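# Push the microwave door shut and move clear

## Task

Close the microwave door far enough that it catches and latches, then finish with neither arm, gripper nor wrist camera cable in contact with the microwave.

## Robot and tools

Robot: two 6-joint arms, left_arm and right_arm, each with a two-finger gripper. Joint order per arm, everywhere (rows, results): waist, shoulder, elbow, wrist pitch, wrist yaw, wrist roll; result blocks then add the finger-pad gap (m; 0.094 open). Stated joint ranges (rad): waist -2.618 to 3.054, shoulder 0.000 to 3.142, elbow 0.000 to 3.142, wrist pitch -1.571 to 1.571, wrist yaw -1.571 to 1.571, wrist roll -2.094 to 2.094; a real end may differ by up to 0.059 rad. A camera stand sits behind the arms. Cameras: cam_head_left, cam_head_right (fixed), cam_left_wrist, cam_right_wrist (on the hands), all 896x504.

Frames: scene frame has its origin at table-top height midway between the nominal bases, +x out over the table, +z up, left_arm on the +y side (not the image left). Actual bases: left_arm (-0.054, +0.306, +0.023) m, quat_wxyz (+1.000, 0, 0, -0.002); right_arm (-0.011, -0.340, +0.042) m, quat_wxyz (+1.000, 0, 0, +0.012). end_effector_position (m) and end_effector_quat_wxyz are in each arm's own base frame and may be a few cm off; fixed cameras and table use the scene frame. The gripper fingers point along its +z and open along its y; the reported point lies between the pads about 1 cm behind the tips.

A row is one flat list of 14 numbers, each in [-1, 1], always for both arms: left_arm's 6 joint values then its opening, then the same 7 for right_arm. Joint values are offsets, not poses: they count from that arm's Joint targets as they stood when the action (or move) began, not from the previous row. 1.0 equals 2.224 rad for waist, shoulder, elbow and 8.485 rad for the three wrist joints. Sending the same offset in a later action moves the joint again. An all-zero joint block re-commands the current Joint targets. Opening is absolute: +1 fully open, -1 closed; resend the current value to leave a gripper alone, since 0 means half open.

execute_actions(actions, cameras): actions is a list of actions; each action is a list of up to 15 rows, one per 1/30 s step, the last row held to fill 15 steps. Empty list just reports state. If an action would push a joint more than 0.059 rad beyond its stated end, both arms' action is refused; a malformed action, or a first action failing that check, voids the call. cameras: names to return; omitted/null/["all"] gives all, [] none, an unknown name voids the call.

move(target, speed, blend, opening_speed, blocking, cameras): target is one 14-number row or a list of up to 15 rows; every row's offsets count from the same starting Joint targets. All joints move together along a path, so grippers curve; no obstacle avoidance. speed: rad/s of the joint with furthest to go, 0.01 to 12.57, default 0.5 (one value or one per target). blend: rad corner rounding for lists, default 0. opening_speed: per second on the -1..+1 scale, at least 0.2. blocking=false returns after about 0.5 s while the move continues. Result adds a move: line: done, off_target (rest with a joint over 0.035 rad from target), moving, held, fault, plus limits=held if steps were withheld. done does not imply no contact.

wait(seconds 0 to 10) lets time run holding commands. stop brakes a running move. zoom_image(camera, region [x0,y0,x1,y1] pixels, top-left origin, max 504x504) enlarges part of the latest image. finished_scene(scene = this scene's number) ends the scene permanently; call it only once the door is latched and the arms are away.

Results: Joint positions, Joint velocities ("within noise" at rest), Joint targets (basis for your next offsets), Joint torques (N m, include arm weight, offset and noisy; joints 1 to 3 wrap at ±28), Tool commands, grip_measured, Scene clock. "joint sent to its limit" means a joint was clipped at its end; "joint command not followed" means the clearance check altered targets. Per step each joint target can lead its measured angle by at most 0.339 rad (waist, shoulder, elbow) or 2.2 rad (wrists), and targets placing the gripper over 200 mm from its measured spot are scaled back, so large offsets take several actions. MOTOR HOT appears at 75 °C; at 90 °C the arm folds and goes idle; at 100 °C it drops.

Cautions: close the door with a moderate, controlled push, not a slam; do not drive far past the contact point, which presses hard. Keep the two arms and grippers apart. Don't push toward poses the arm can't reach or hold it stretched out for long (heat). If an arm is stuck pushing, command its targets back past its measured positions. A wrist camera cable resting on the microwave counts as touching it. After latching, pull the arm back and confirm in images that nothing touches the microwave. Nothing may fall off the table.

Each tool is called in YAML: its name, and indented under it one key for each argument.

## Session

execute_actions:
  actions: []

Scene clock: 0.00 s.
left_arm: end_effector_position=(+0.3507, -0.0393, +0.3321) grip_measured=+1.000 end_effector_quat_wxyz=(+0.725, -0.026, +0.684, -0.076) | right_arm: end_effector_position=(+0.3442, +0.1744, +0.2143) grip_measured=+1.000 end_effector_quat_wxyz=(+0.509, -0.106, +0.828, +0.210)
Joint positions: left_arm=[-0.164 0.875 0.615 0.323 -0.096 -0.137 0.094] | right_arm=[0.427 1.131 0.715 0.008 -0.084 0.227 0.094]
Joint velocities: within noise
Joint torques (N m): no reading
Heat: left arm: 37 °C; right arm: 37 °C.
Joint targets: left_arm=[-0.164 0.868 0.629 0.328 -0.096 -0.136] | right_arm=[0.427 1.121 0.732 0.030 -0.084 0.225]
Tool commands: left_gripper/opening=+1.0 right_gripper/opening=+1.0

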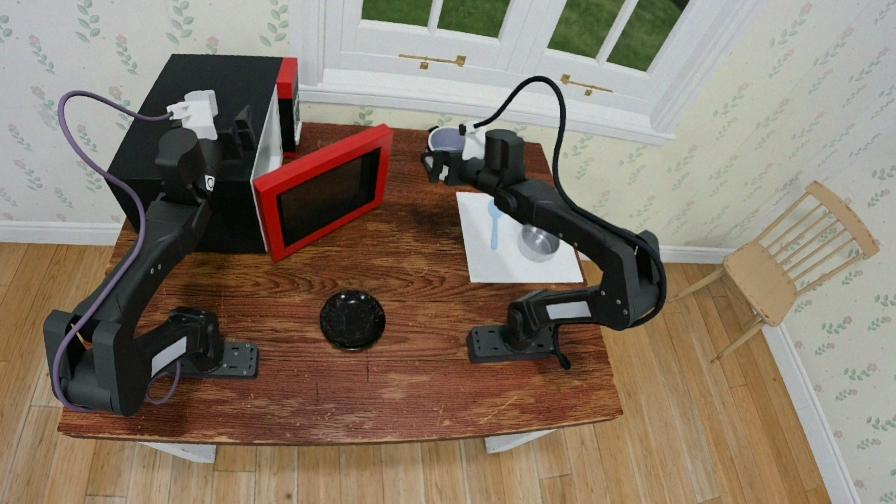

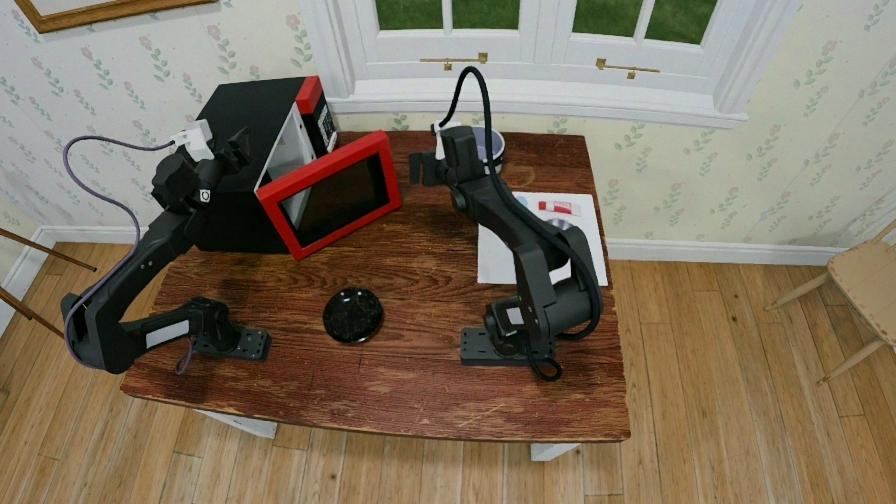

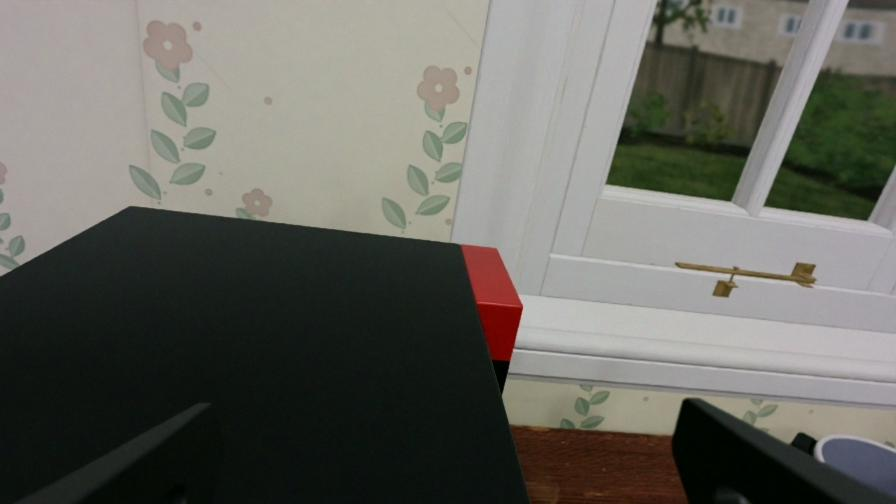

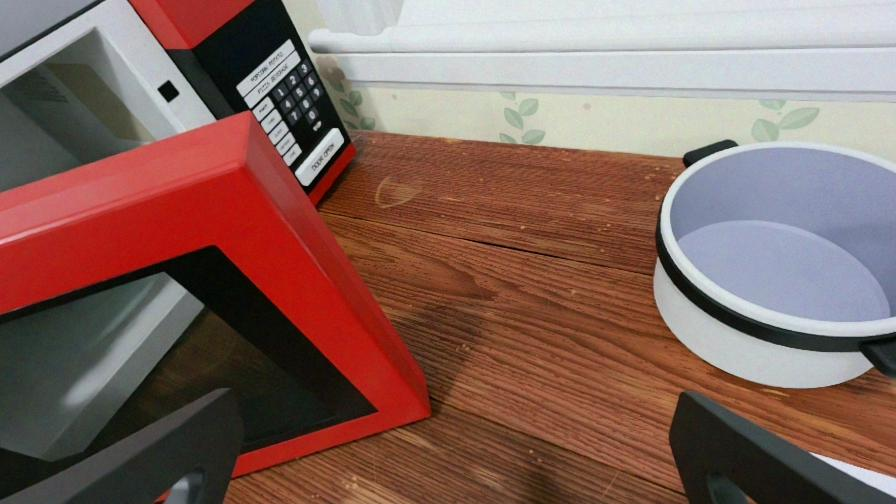

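move:
  target: [0,0,0,0,0,0,1,0.1003,0.2545,-0.152,0.1249,0.0099,-0.0265,-1]
  speed: 0.9

Scene clock: 8.17 s.
left_arm: end_effector_position=(+0.3507, -0.0393, +0.3321) grip_measured=+1.000 end_effector_quat_wxyz=(+0.725, -0.026, +0.684, -0.076) | right_arm: end_effector_position=(+0.3342, +0.2556, +0.1068) grip_measured=-0.993 end_effector_quat_wxyz=(+0.587, -0.250, +0.742, +0.204)
Joint positions: left_arm=[-0.164 0.875 0.615 0.323 -0.096 -0.137 0.094] | right_arm=[0.645 1.679 0.4 1.05 -0.014 0.005 0]
Joint velocities: within noise
Joint torques (N m): left_arm=[-0.06 -2.56 8.13 2.29 0 0.02] | right_arm=[0.58 -4.1 4.44 2.24 0.15 -0.07]
Heat: left arm: 37 °C; right arm: 37 °C.
Joint targets: left_arm=[-0.164 0.868 0.629 0.328 -0.096 -0.136] | right_arm=[0.650 1.687 0.394 1.090 0.000 0.001]
move: off_target (right_arm); right_arm: the wrist pitch is farthest, 0.040 rad from its target

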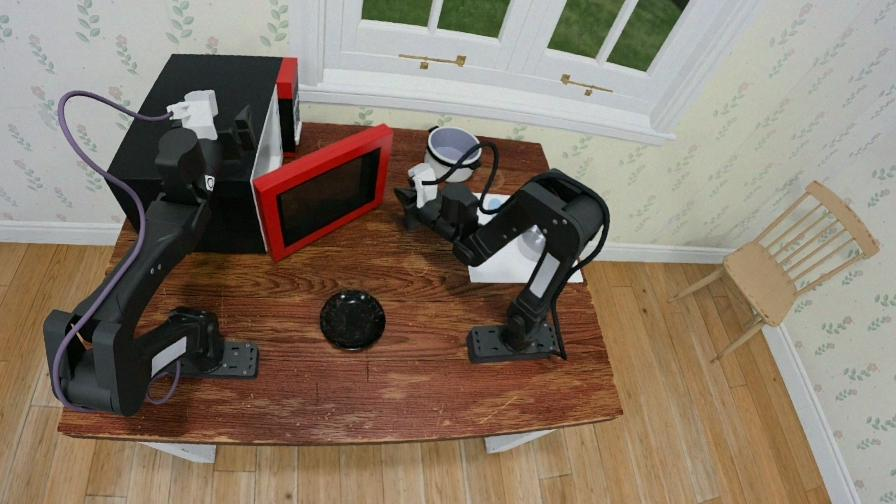

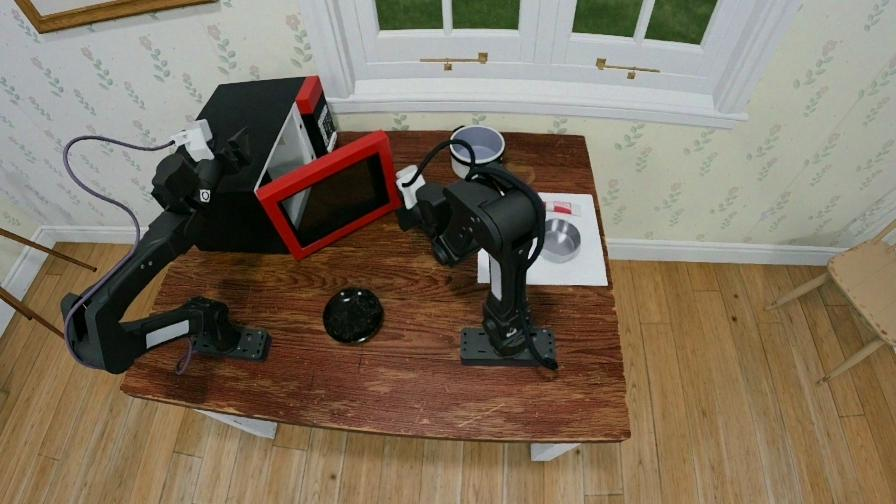

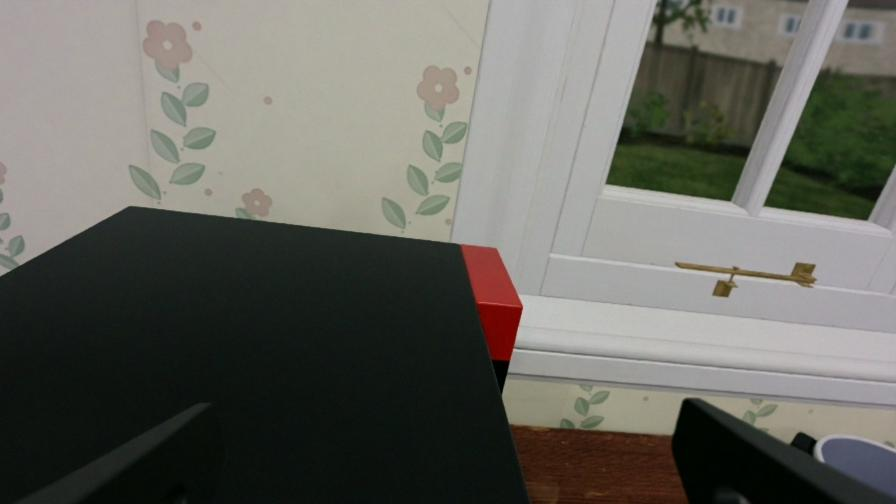

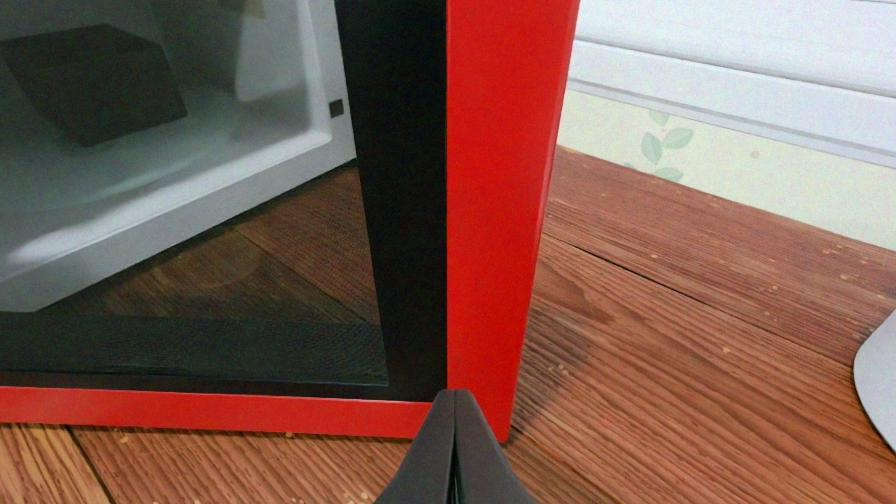

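move:
  target:
    - [0,0,0,0,0,0,1,0.0225,0.1232,0.1398,0.0019,0,0,-1]
    - [0,0,0,0,0,0,1,0.036,0.1785,0.2401,-0.0099,0,0,-1]
  speed: 0.4
  blend: 0.05
  cameras: ["cam_head_left","cam_right_wrist"]

Scene clock: 11.40 s.
left_arm: end_effector_position=(+0.3507, -0.0393, +0.3321) grip_measured=+1.000 end_effector_quat_wxyz=(+0.725, -0.026, +0.684, -0.076) | right_arm: end_effector_position=(+0.4063, +0.3581, +0.1001) grip_measured=-0.993 end_effector_quat_wxyz=(+0.596, -0.270, +0.722, +0.226)
Joint positions: left_arm=[-0.164 0.875 0.615 0.323 -0.096 -0.137 0.094] | right_arm=[0.72 2.069 0.891 0.989 -0.001 0.004 0]
Joint velocities: within noise
Joint torques (N m): left_arm=[-0.05 -2.58 8.1 2.29 0 0.01] | right_arm=[0.99 -7.04 8.62 2.07 0.03 -0.06]
Heat: left arm: 37 °C; right arm: 37 °C.
Joint targets: left_arm=[-0.164 0.868 0.629 0.328 -0.096 -0.136] | right_arm=[0.731 2.084 0.928 1.006 0.000 0.001]
move: off_target (right_arm); right_arm: the elbow is farthest, 0.037 rad from its target
Images, in order (width x height): cam_head_left 896x504, cam_right_wrist 896x504.

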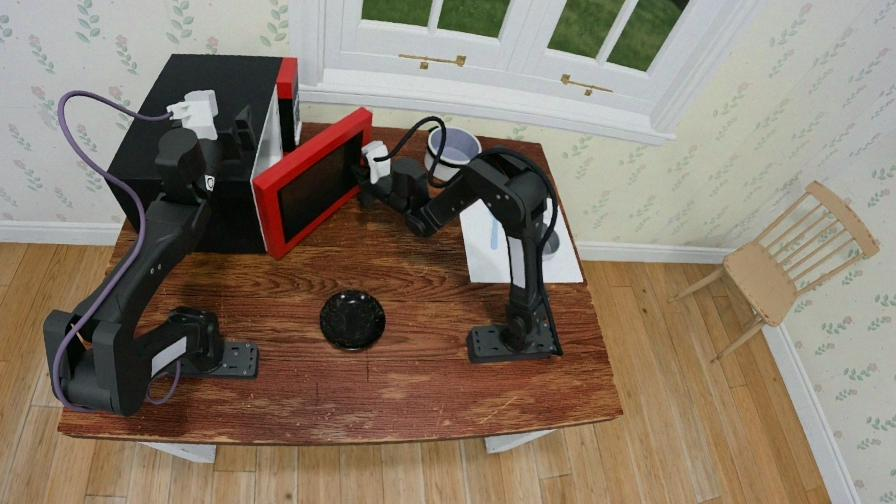

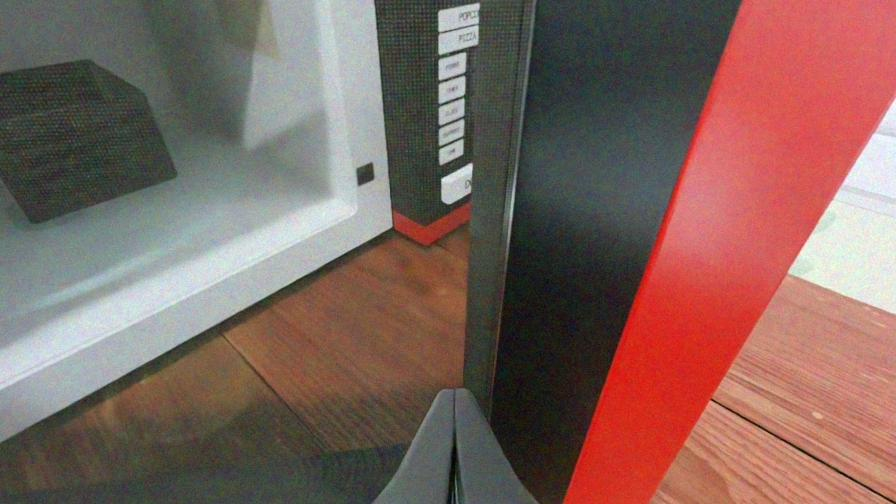

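move:
  target:
    - [0,0,0,0,0,0,1,-0.005,0.058,0.1079,-0.0131,0,0,-1]
    - [0,0,0,0,0,0,1,0.0018,0.121,0.2293,-0.0284,0,0,-1]
  speed: 0.45
  blend: 0.05
  cameras: ["cam_head_left","cam_right_wrist"]

Scene clock: 13.97 s.
left_arm: end_effector_position=(+0.3507, -0.0393, +0.3321) grip_measured=+1.000 end_effector_quat_wxyz=(+0.725, -0.026, +0.684, -0.076) | right_arm: end_effector_position=(+0.4765, +0.4304, +0.1003) grip_measured=-0.993 end_effector_quat_wxyz=(+0.593, -0.277, +0.720, +0.230)
Joint positions: left_arm=[-0.164 0.875 0.615 0.323 -0.096 -0.137 0.094] | right_arm=[0.731 2.333 1.398 0.744 -0.006 0.002 0]
Joint velocities: within noise
Joint torques (N m): left_arm=[-0.06 -2.58 8.1 2.29 0 0.02] | right_arm=[0.21 -8.96 9.99 2.01 0.06 -0.06]
Heat: left arm: 37 °C; right arm: 38 °C.
Joint targets: left_arm=[-0.164 0.868 0.629 0.328 -0.096 -0.136] | right_arm=[0.735 2.353 1.439 0.765 0.000 0.001]
move: off_target (right_arm); right_arm: the elbow is farthest, 0.040 rad from its target
Images, in order (width x height): cam_head_left 896x504, cam_right_wrist 896x504.

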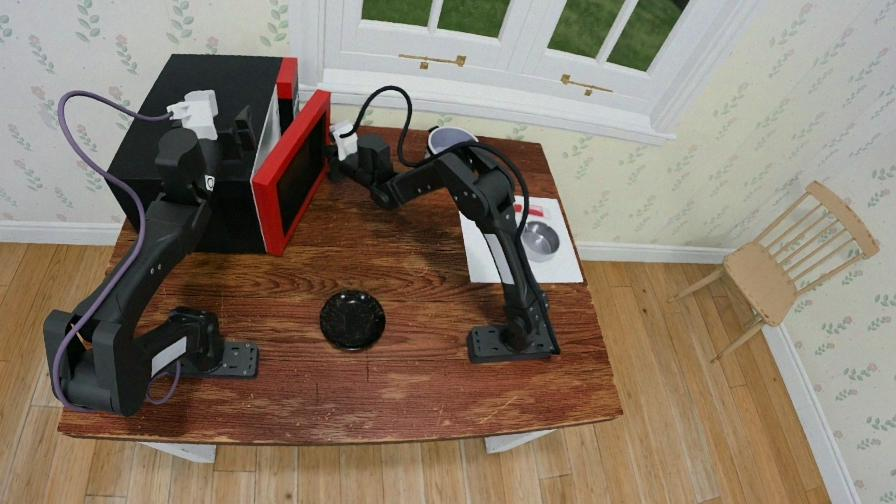

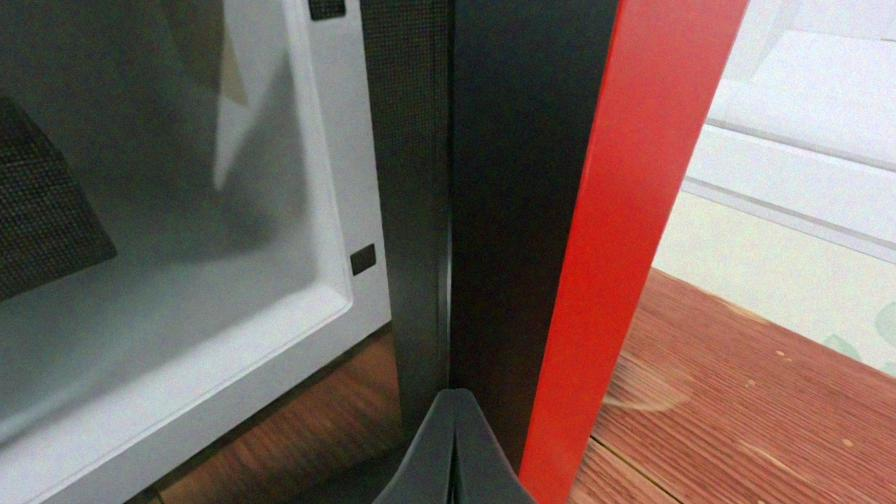

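move:
  target:
    - [0,0,0,0,0,0,1,0.0135,0.0661,0.1043,-0.0042,0,0,-1]
    - [0,0,0,0,0,0,1,0.0292,0.1331,0.2154,-0.0099,0,0,-1]
  speed: 0.35
  blend: 0.05
  cameras: ["cam_head_left","cam_right_wrist","cam_head_right"]

Scene clock: 16.43 s.
left_arm: end_effector_position=(+0.3507, -0.0393, +0.3321) grip_measured=+1.000 end_effector_quat_wxyz=(+0.725, -0.026, +0.684, -0.076) | right_arm: end_effector_position=(+0.5008, +0.5120, +0.1014) grip_measured=-0.993 end_effector_quat_wxyz=(+0.620, -0.287, +0.681, +0.263)
Joint positions: left_arm=[-0.164 0.875 0.615 0.323 -0.096 -0.137 0.094] | right_arm=[0.793 2.616 1.85 0.673 -0.008 0.002 0]
Joint velocities: within noise
Joint torques (N m): left_arm=[-0.05 -2.59 8.1 2.29 0 0.02] | right_arm=[0.73 -9.83 12.83 1.92 0.09 -0.05]
Heat: left arm: 37 °C; right arm: 39 °C.
Joint targets: left_arm=[-0.164 0.868 0.629 0.328 -0.096 -0.136] | right_arm=[0.800 2.649 1.917 0.681 0.000 0.001]
move: off_target (right_arm); right_arm: the elbow is farthest, 0.068 rad from its target
Images, in order (width x height): cam_head_left 896x504, cam_head_right 896x504, cam_right_wrist 896x504.

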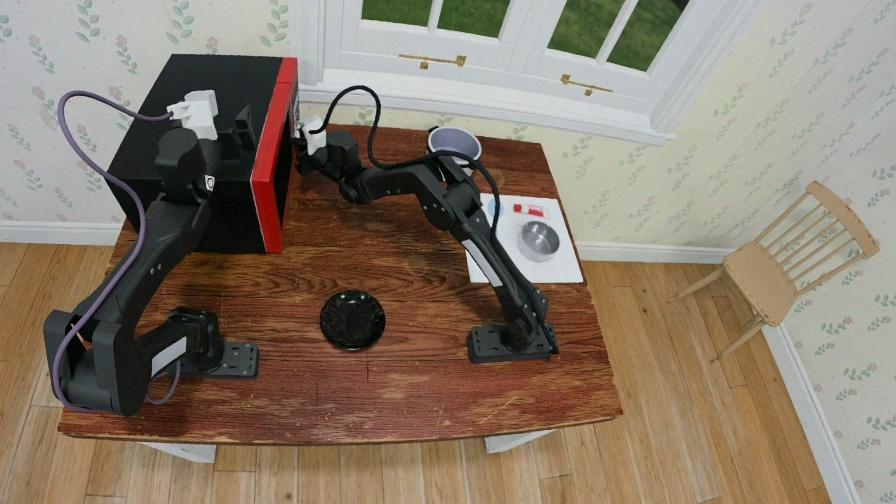

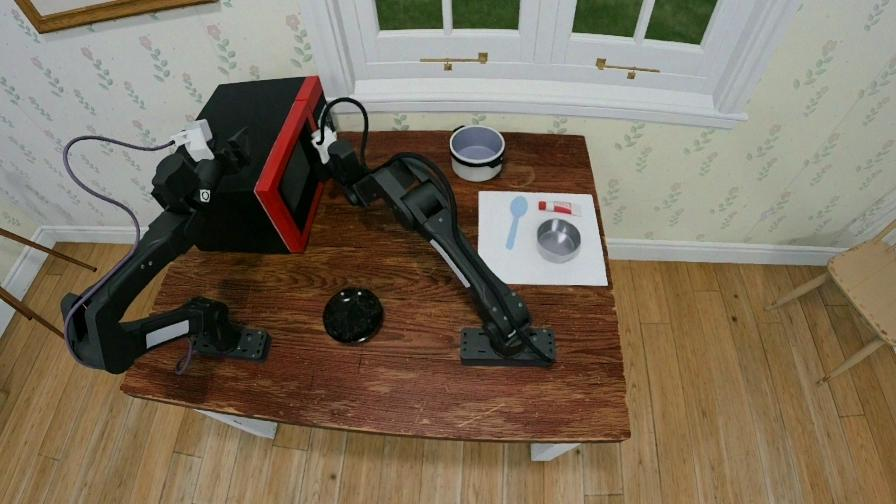

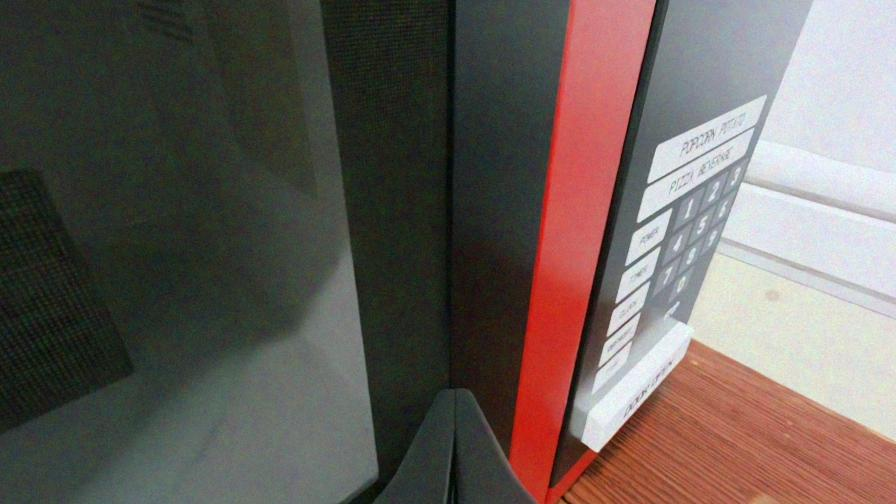

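move:
  target: [0,0,0,0,0,0,1,0.009,0.0751,0.129,-0.0081,0,0,-1]
  speed: 0.3
  cameras: ["cam_head_left","cam_right_wrist","cam_head_right"]

Scene clock: 18.43 s.
left_arm: end_effector_position=(+0.3507, -0.0393, +0.3321) grip_measured=+1.000 end_effector_quat_wxyz=(+0.725, -0.026, +0.684, -0.076) | right_arm: end_effector_position=(+0.5219, +0.5324, +0.1019) grip_measured=-0.993 end_effector_quat_wxyz=(+0.650, -0.269, +0.659, +0.266)
Joint positions: left_arm=[-0.164 0.875 0.615 0.323 -0.096 -0.137 0.094] | right_arm=[0.8 2.777 2.097 0.667 0.023 0.002 0]
Joint velocities: within noise
Joint torques (N m): left_arm=[-0.06 -2.58 8.12 2.29 0 0.01] | right_arm=[2.03 -10.18 16.46 1.29 -0.29 -0.03]
Heat: left arm: 37 °C; right arm: 40 °C.
Joint targets: left_arm=[-0.164 0.868 0.629 0.328 -0.096 -0.136] | right_arm=[0.819 2.816 2.205 0.612 0.000 0.001]
move: off_target (right_arm); right_arm: the elbow is farthest, 0.107 rad from its target
Images, in order (width x height): cam_head_left 896x504, cam_head_right 896x504, cam_right_wrist 896x504.

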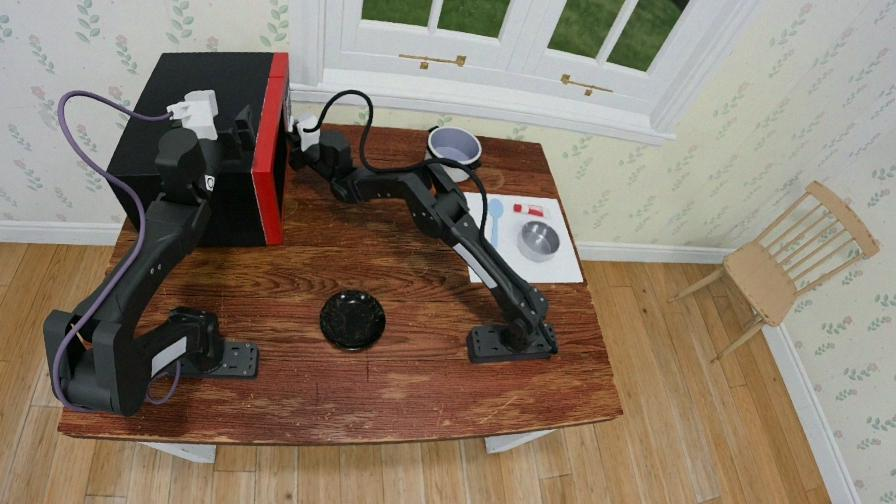

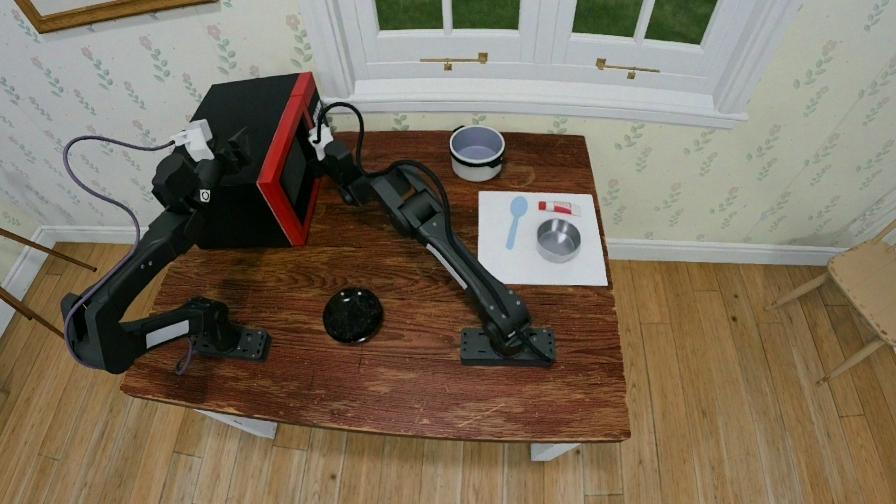

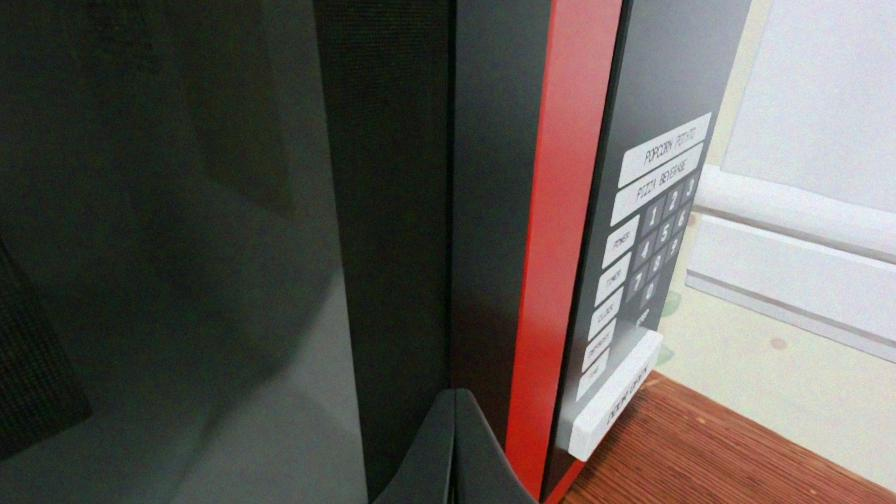

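zoom_image:
  camera: "cam_head_left"
  region: [200, 30, 350, 260]

zoom_image:
  camera: "cam_head_right"
  region: [220, 50, 370, 260]

Scaled by 2.191 from the camera's 896x504 image, which has a finer 1280x720 frame.

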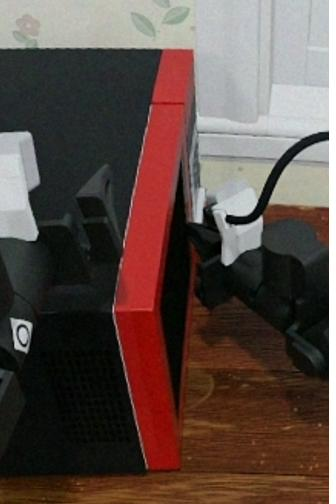

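Scaled by 2.400 from the camera's 896x504 image, which has a finer 1280x720 frame.

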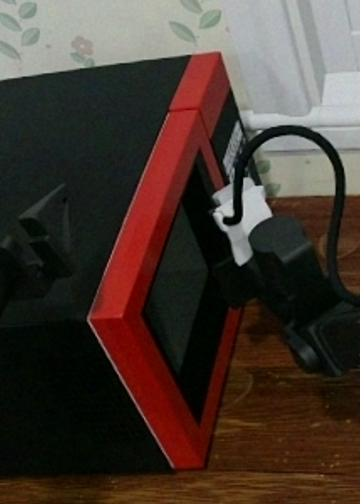

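move:
  target: [0,0,0,0,0,0,1,-0.0378,-0.208,-0.3444,0.018,0,0,-1]
  speed: 0.6

Scene clock: 21.07 s.
left_arm: end_effector_position=(+0.3507, -0.0393, +0.3321) grip_measured=+1.000 end_effector_quat_wxyz=(+0.725, -0.026, +0.684, -0.076) | right_arm: end_effector_position=(+0.4796, +0.4378, +0.0666) grip_measured=-0.993 end_effector_quat_wxyz=(+0.575, -0.283, +0.735, +0.221)
Joint positions: left_arm=[-0.164 0.875 0.615 0.323 -0.096 -0.137 0.094] | right_arm=[0.74 2.414 1.449 0.721 0.005 0.002 0]
Joint velocities: within noise
Joint torques (N m): left_arm=[-0.03 -2.58 8.12 2.29 0 0.01] | right_arm=[-0.47 -15.69 5.5 2.3 -0.04 -0.02]
Heat: left arm: 37 °C; right arm: 42 °C.
Joint targets: left_arm=[-0.164 0.868 0.629 0.328 -0.096 -0.136] | right_arm=[0.735 2.354 1.439 0.765 0.000 0.001]
move: off_target (right_arm); right_arm: the shoulder is farthest, 0.060 rad from its target

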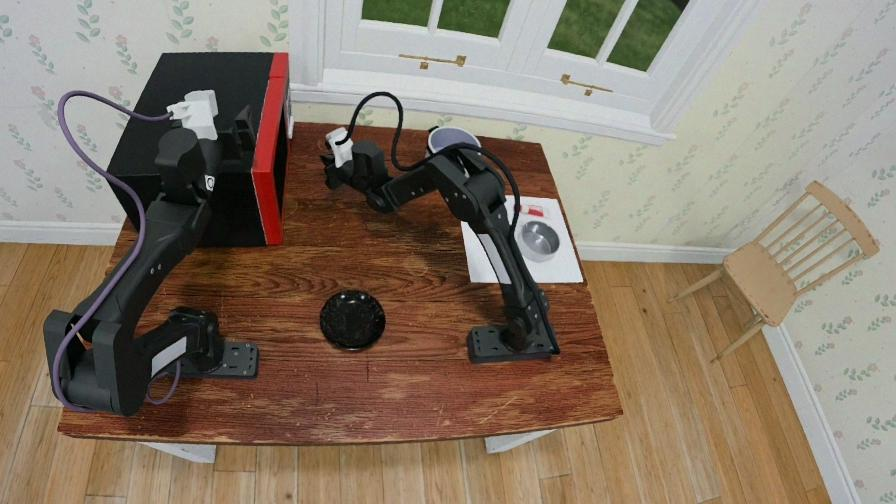

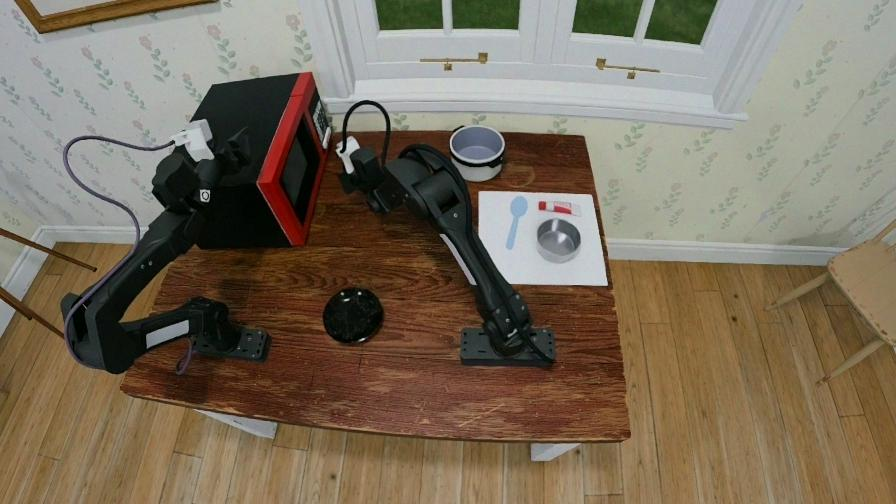

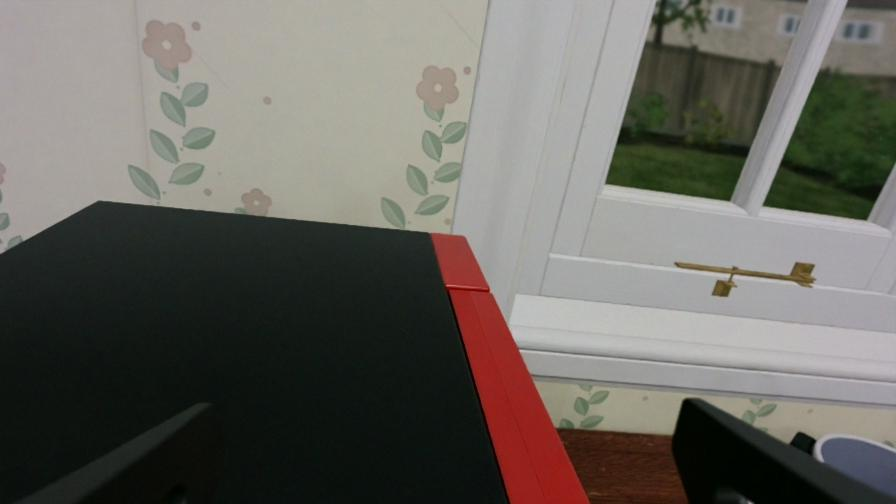

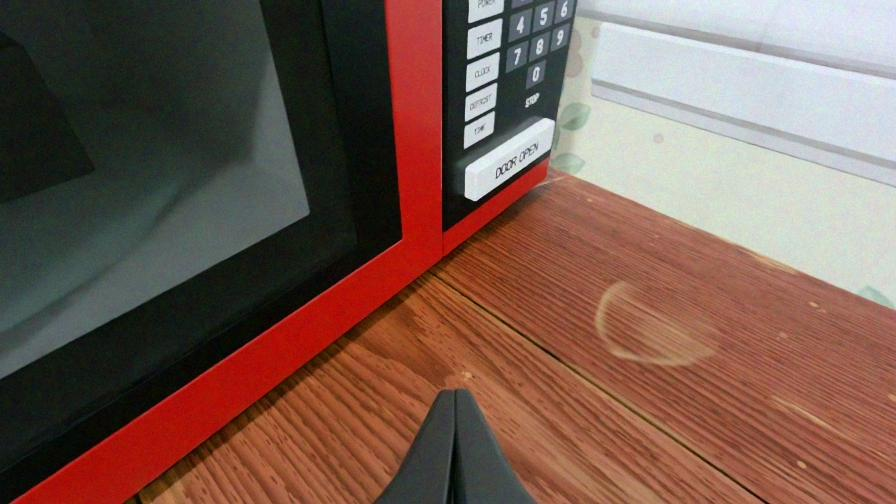

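finished_scene:
  scene: 1

The scene is finished: the task was done.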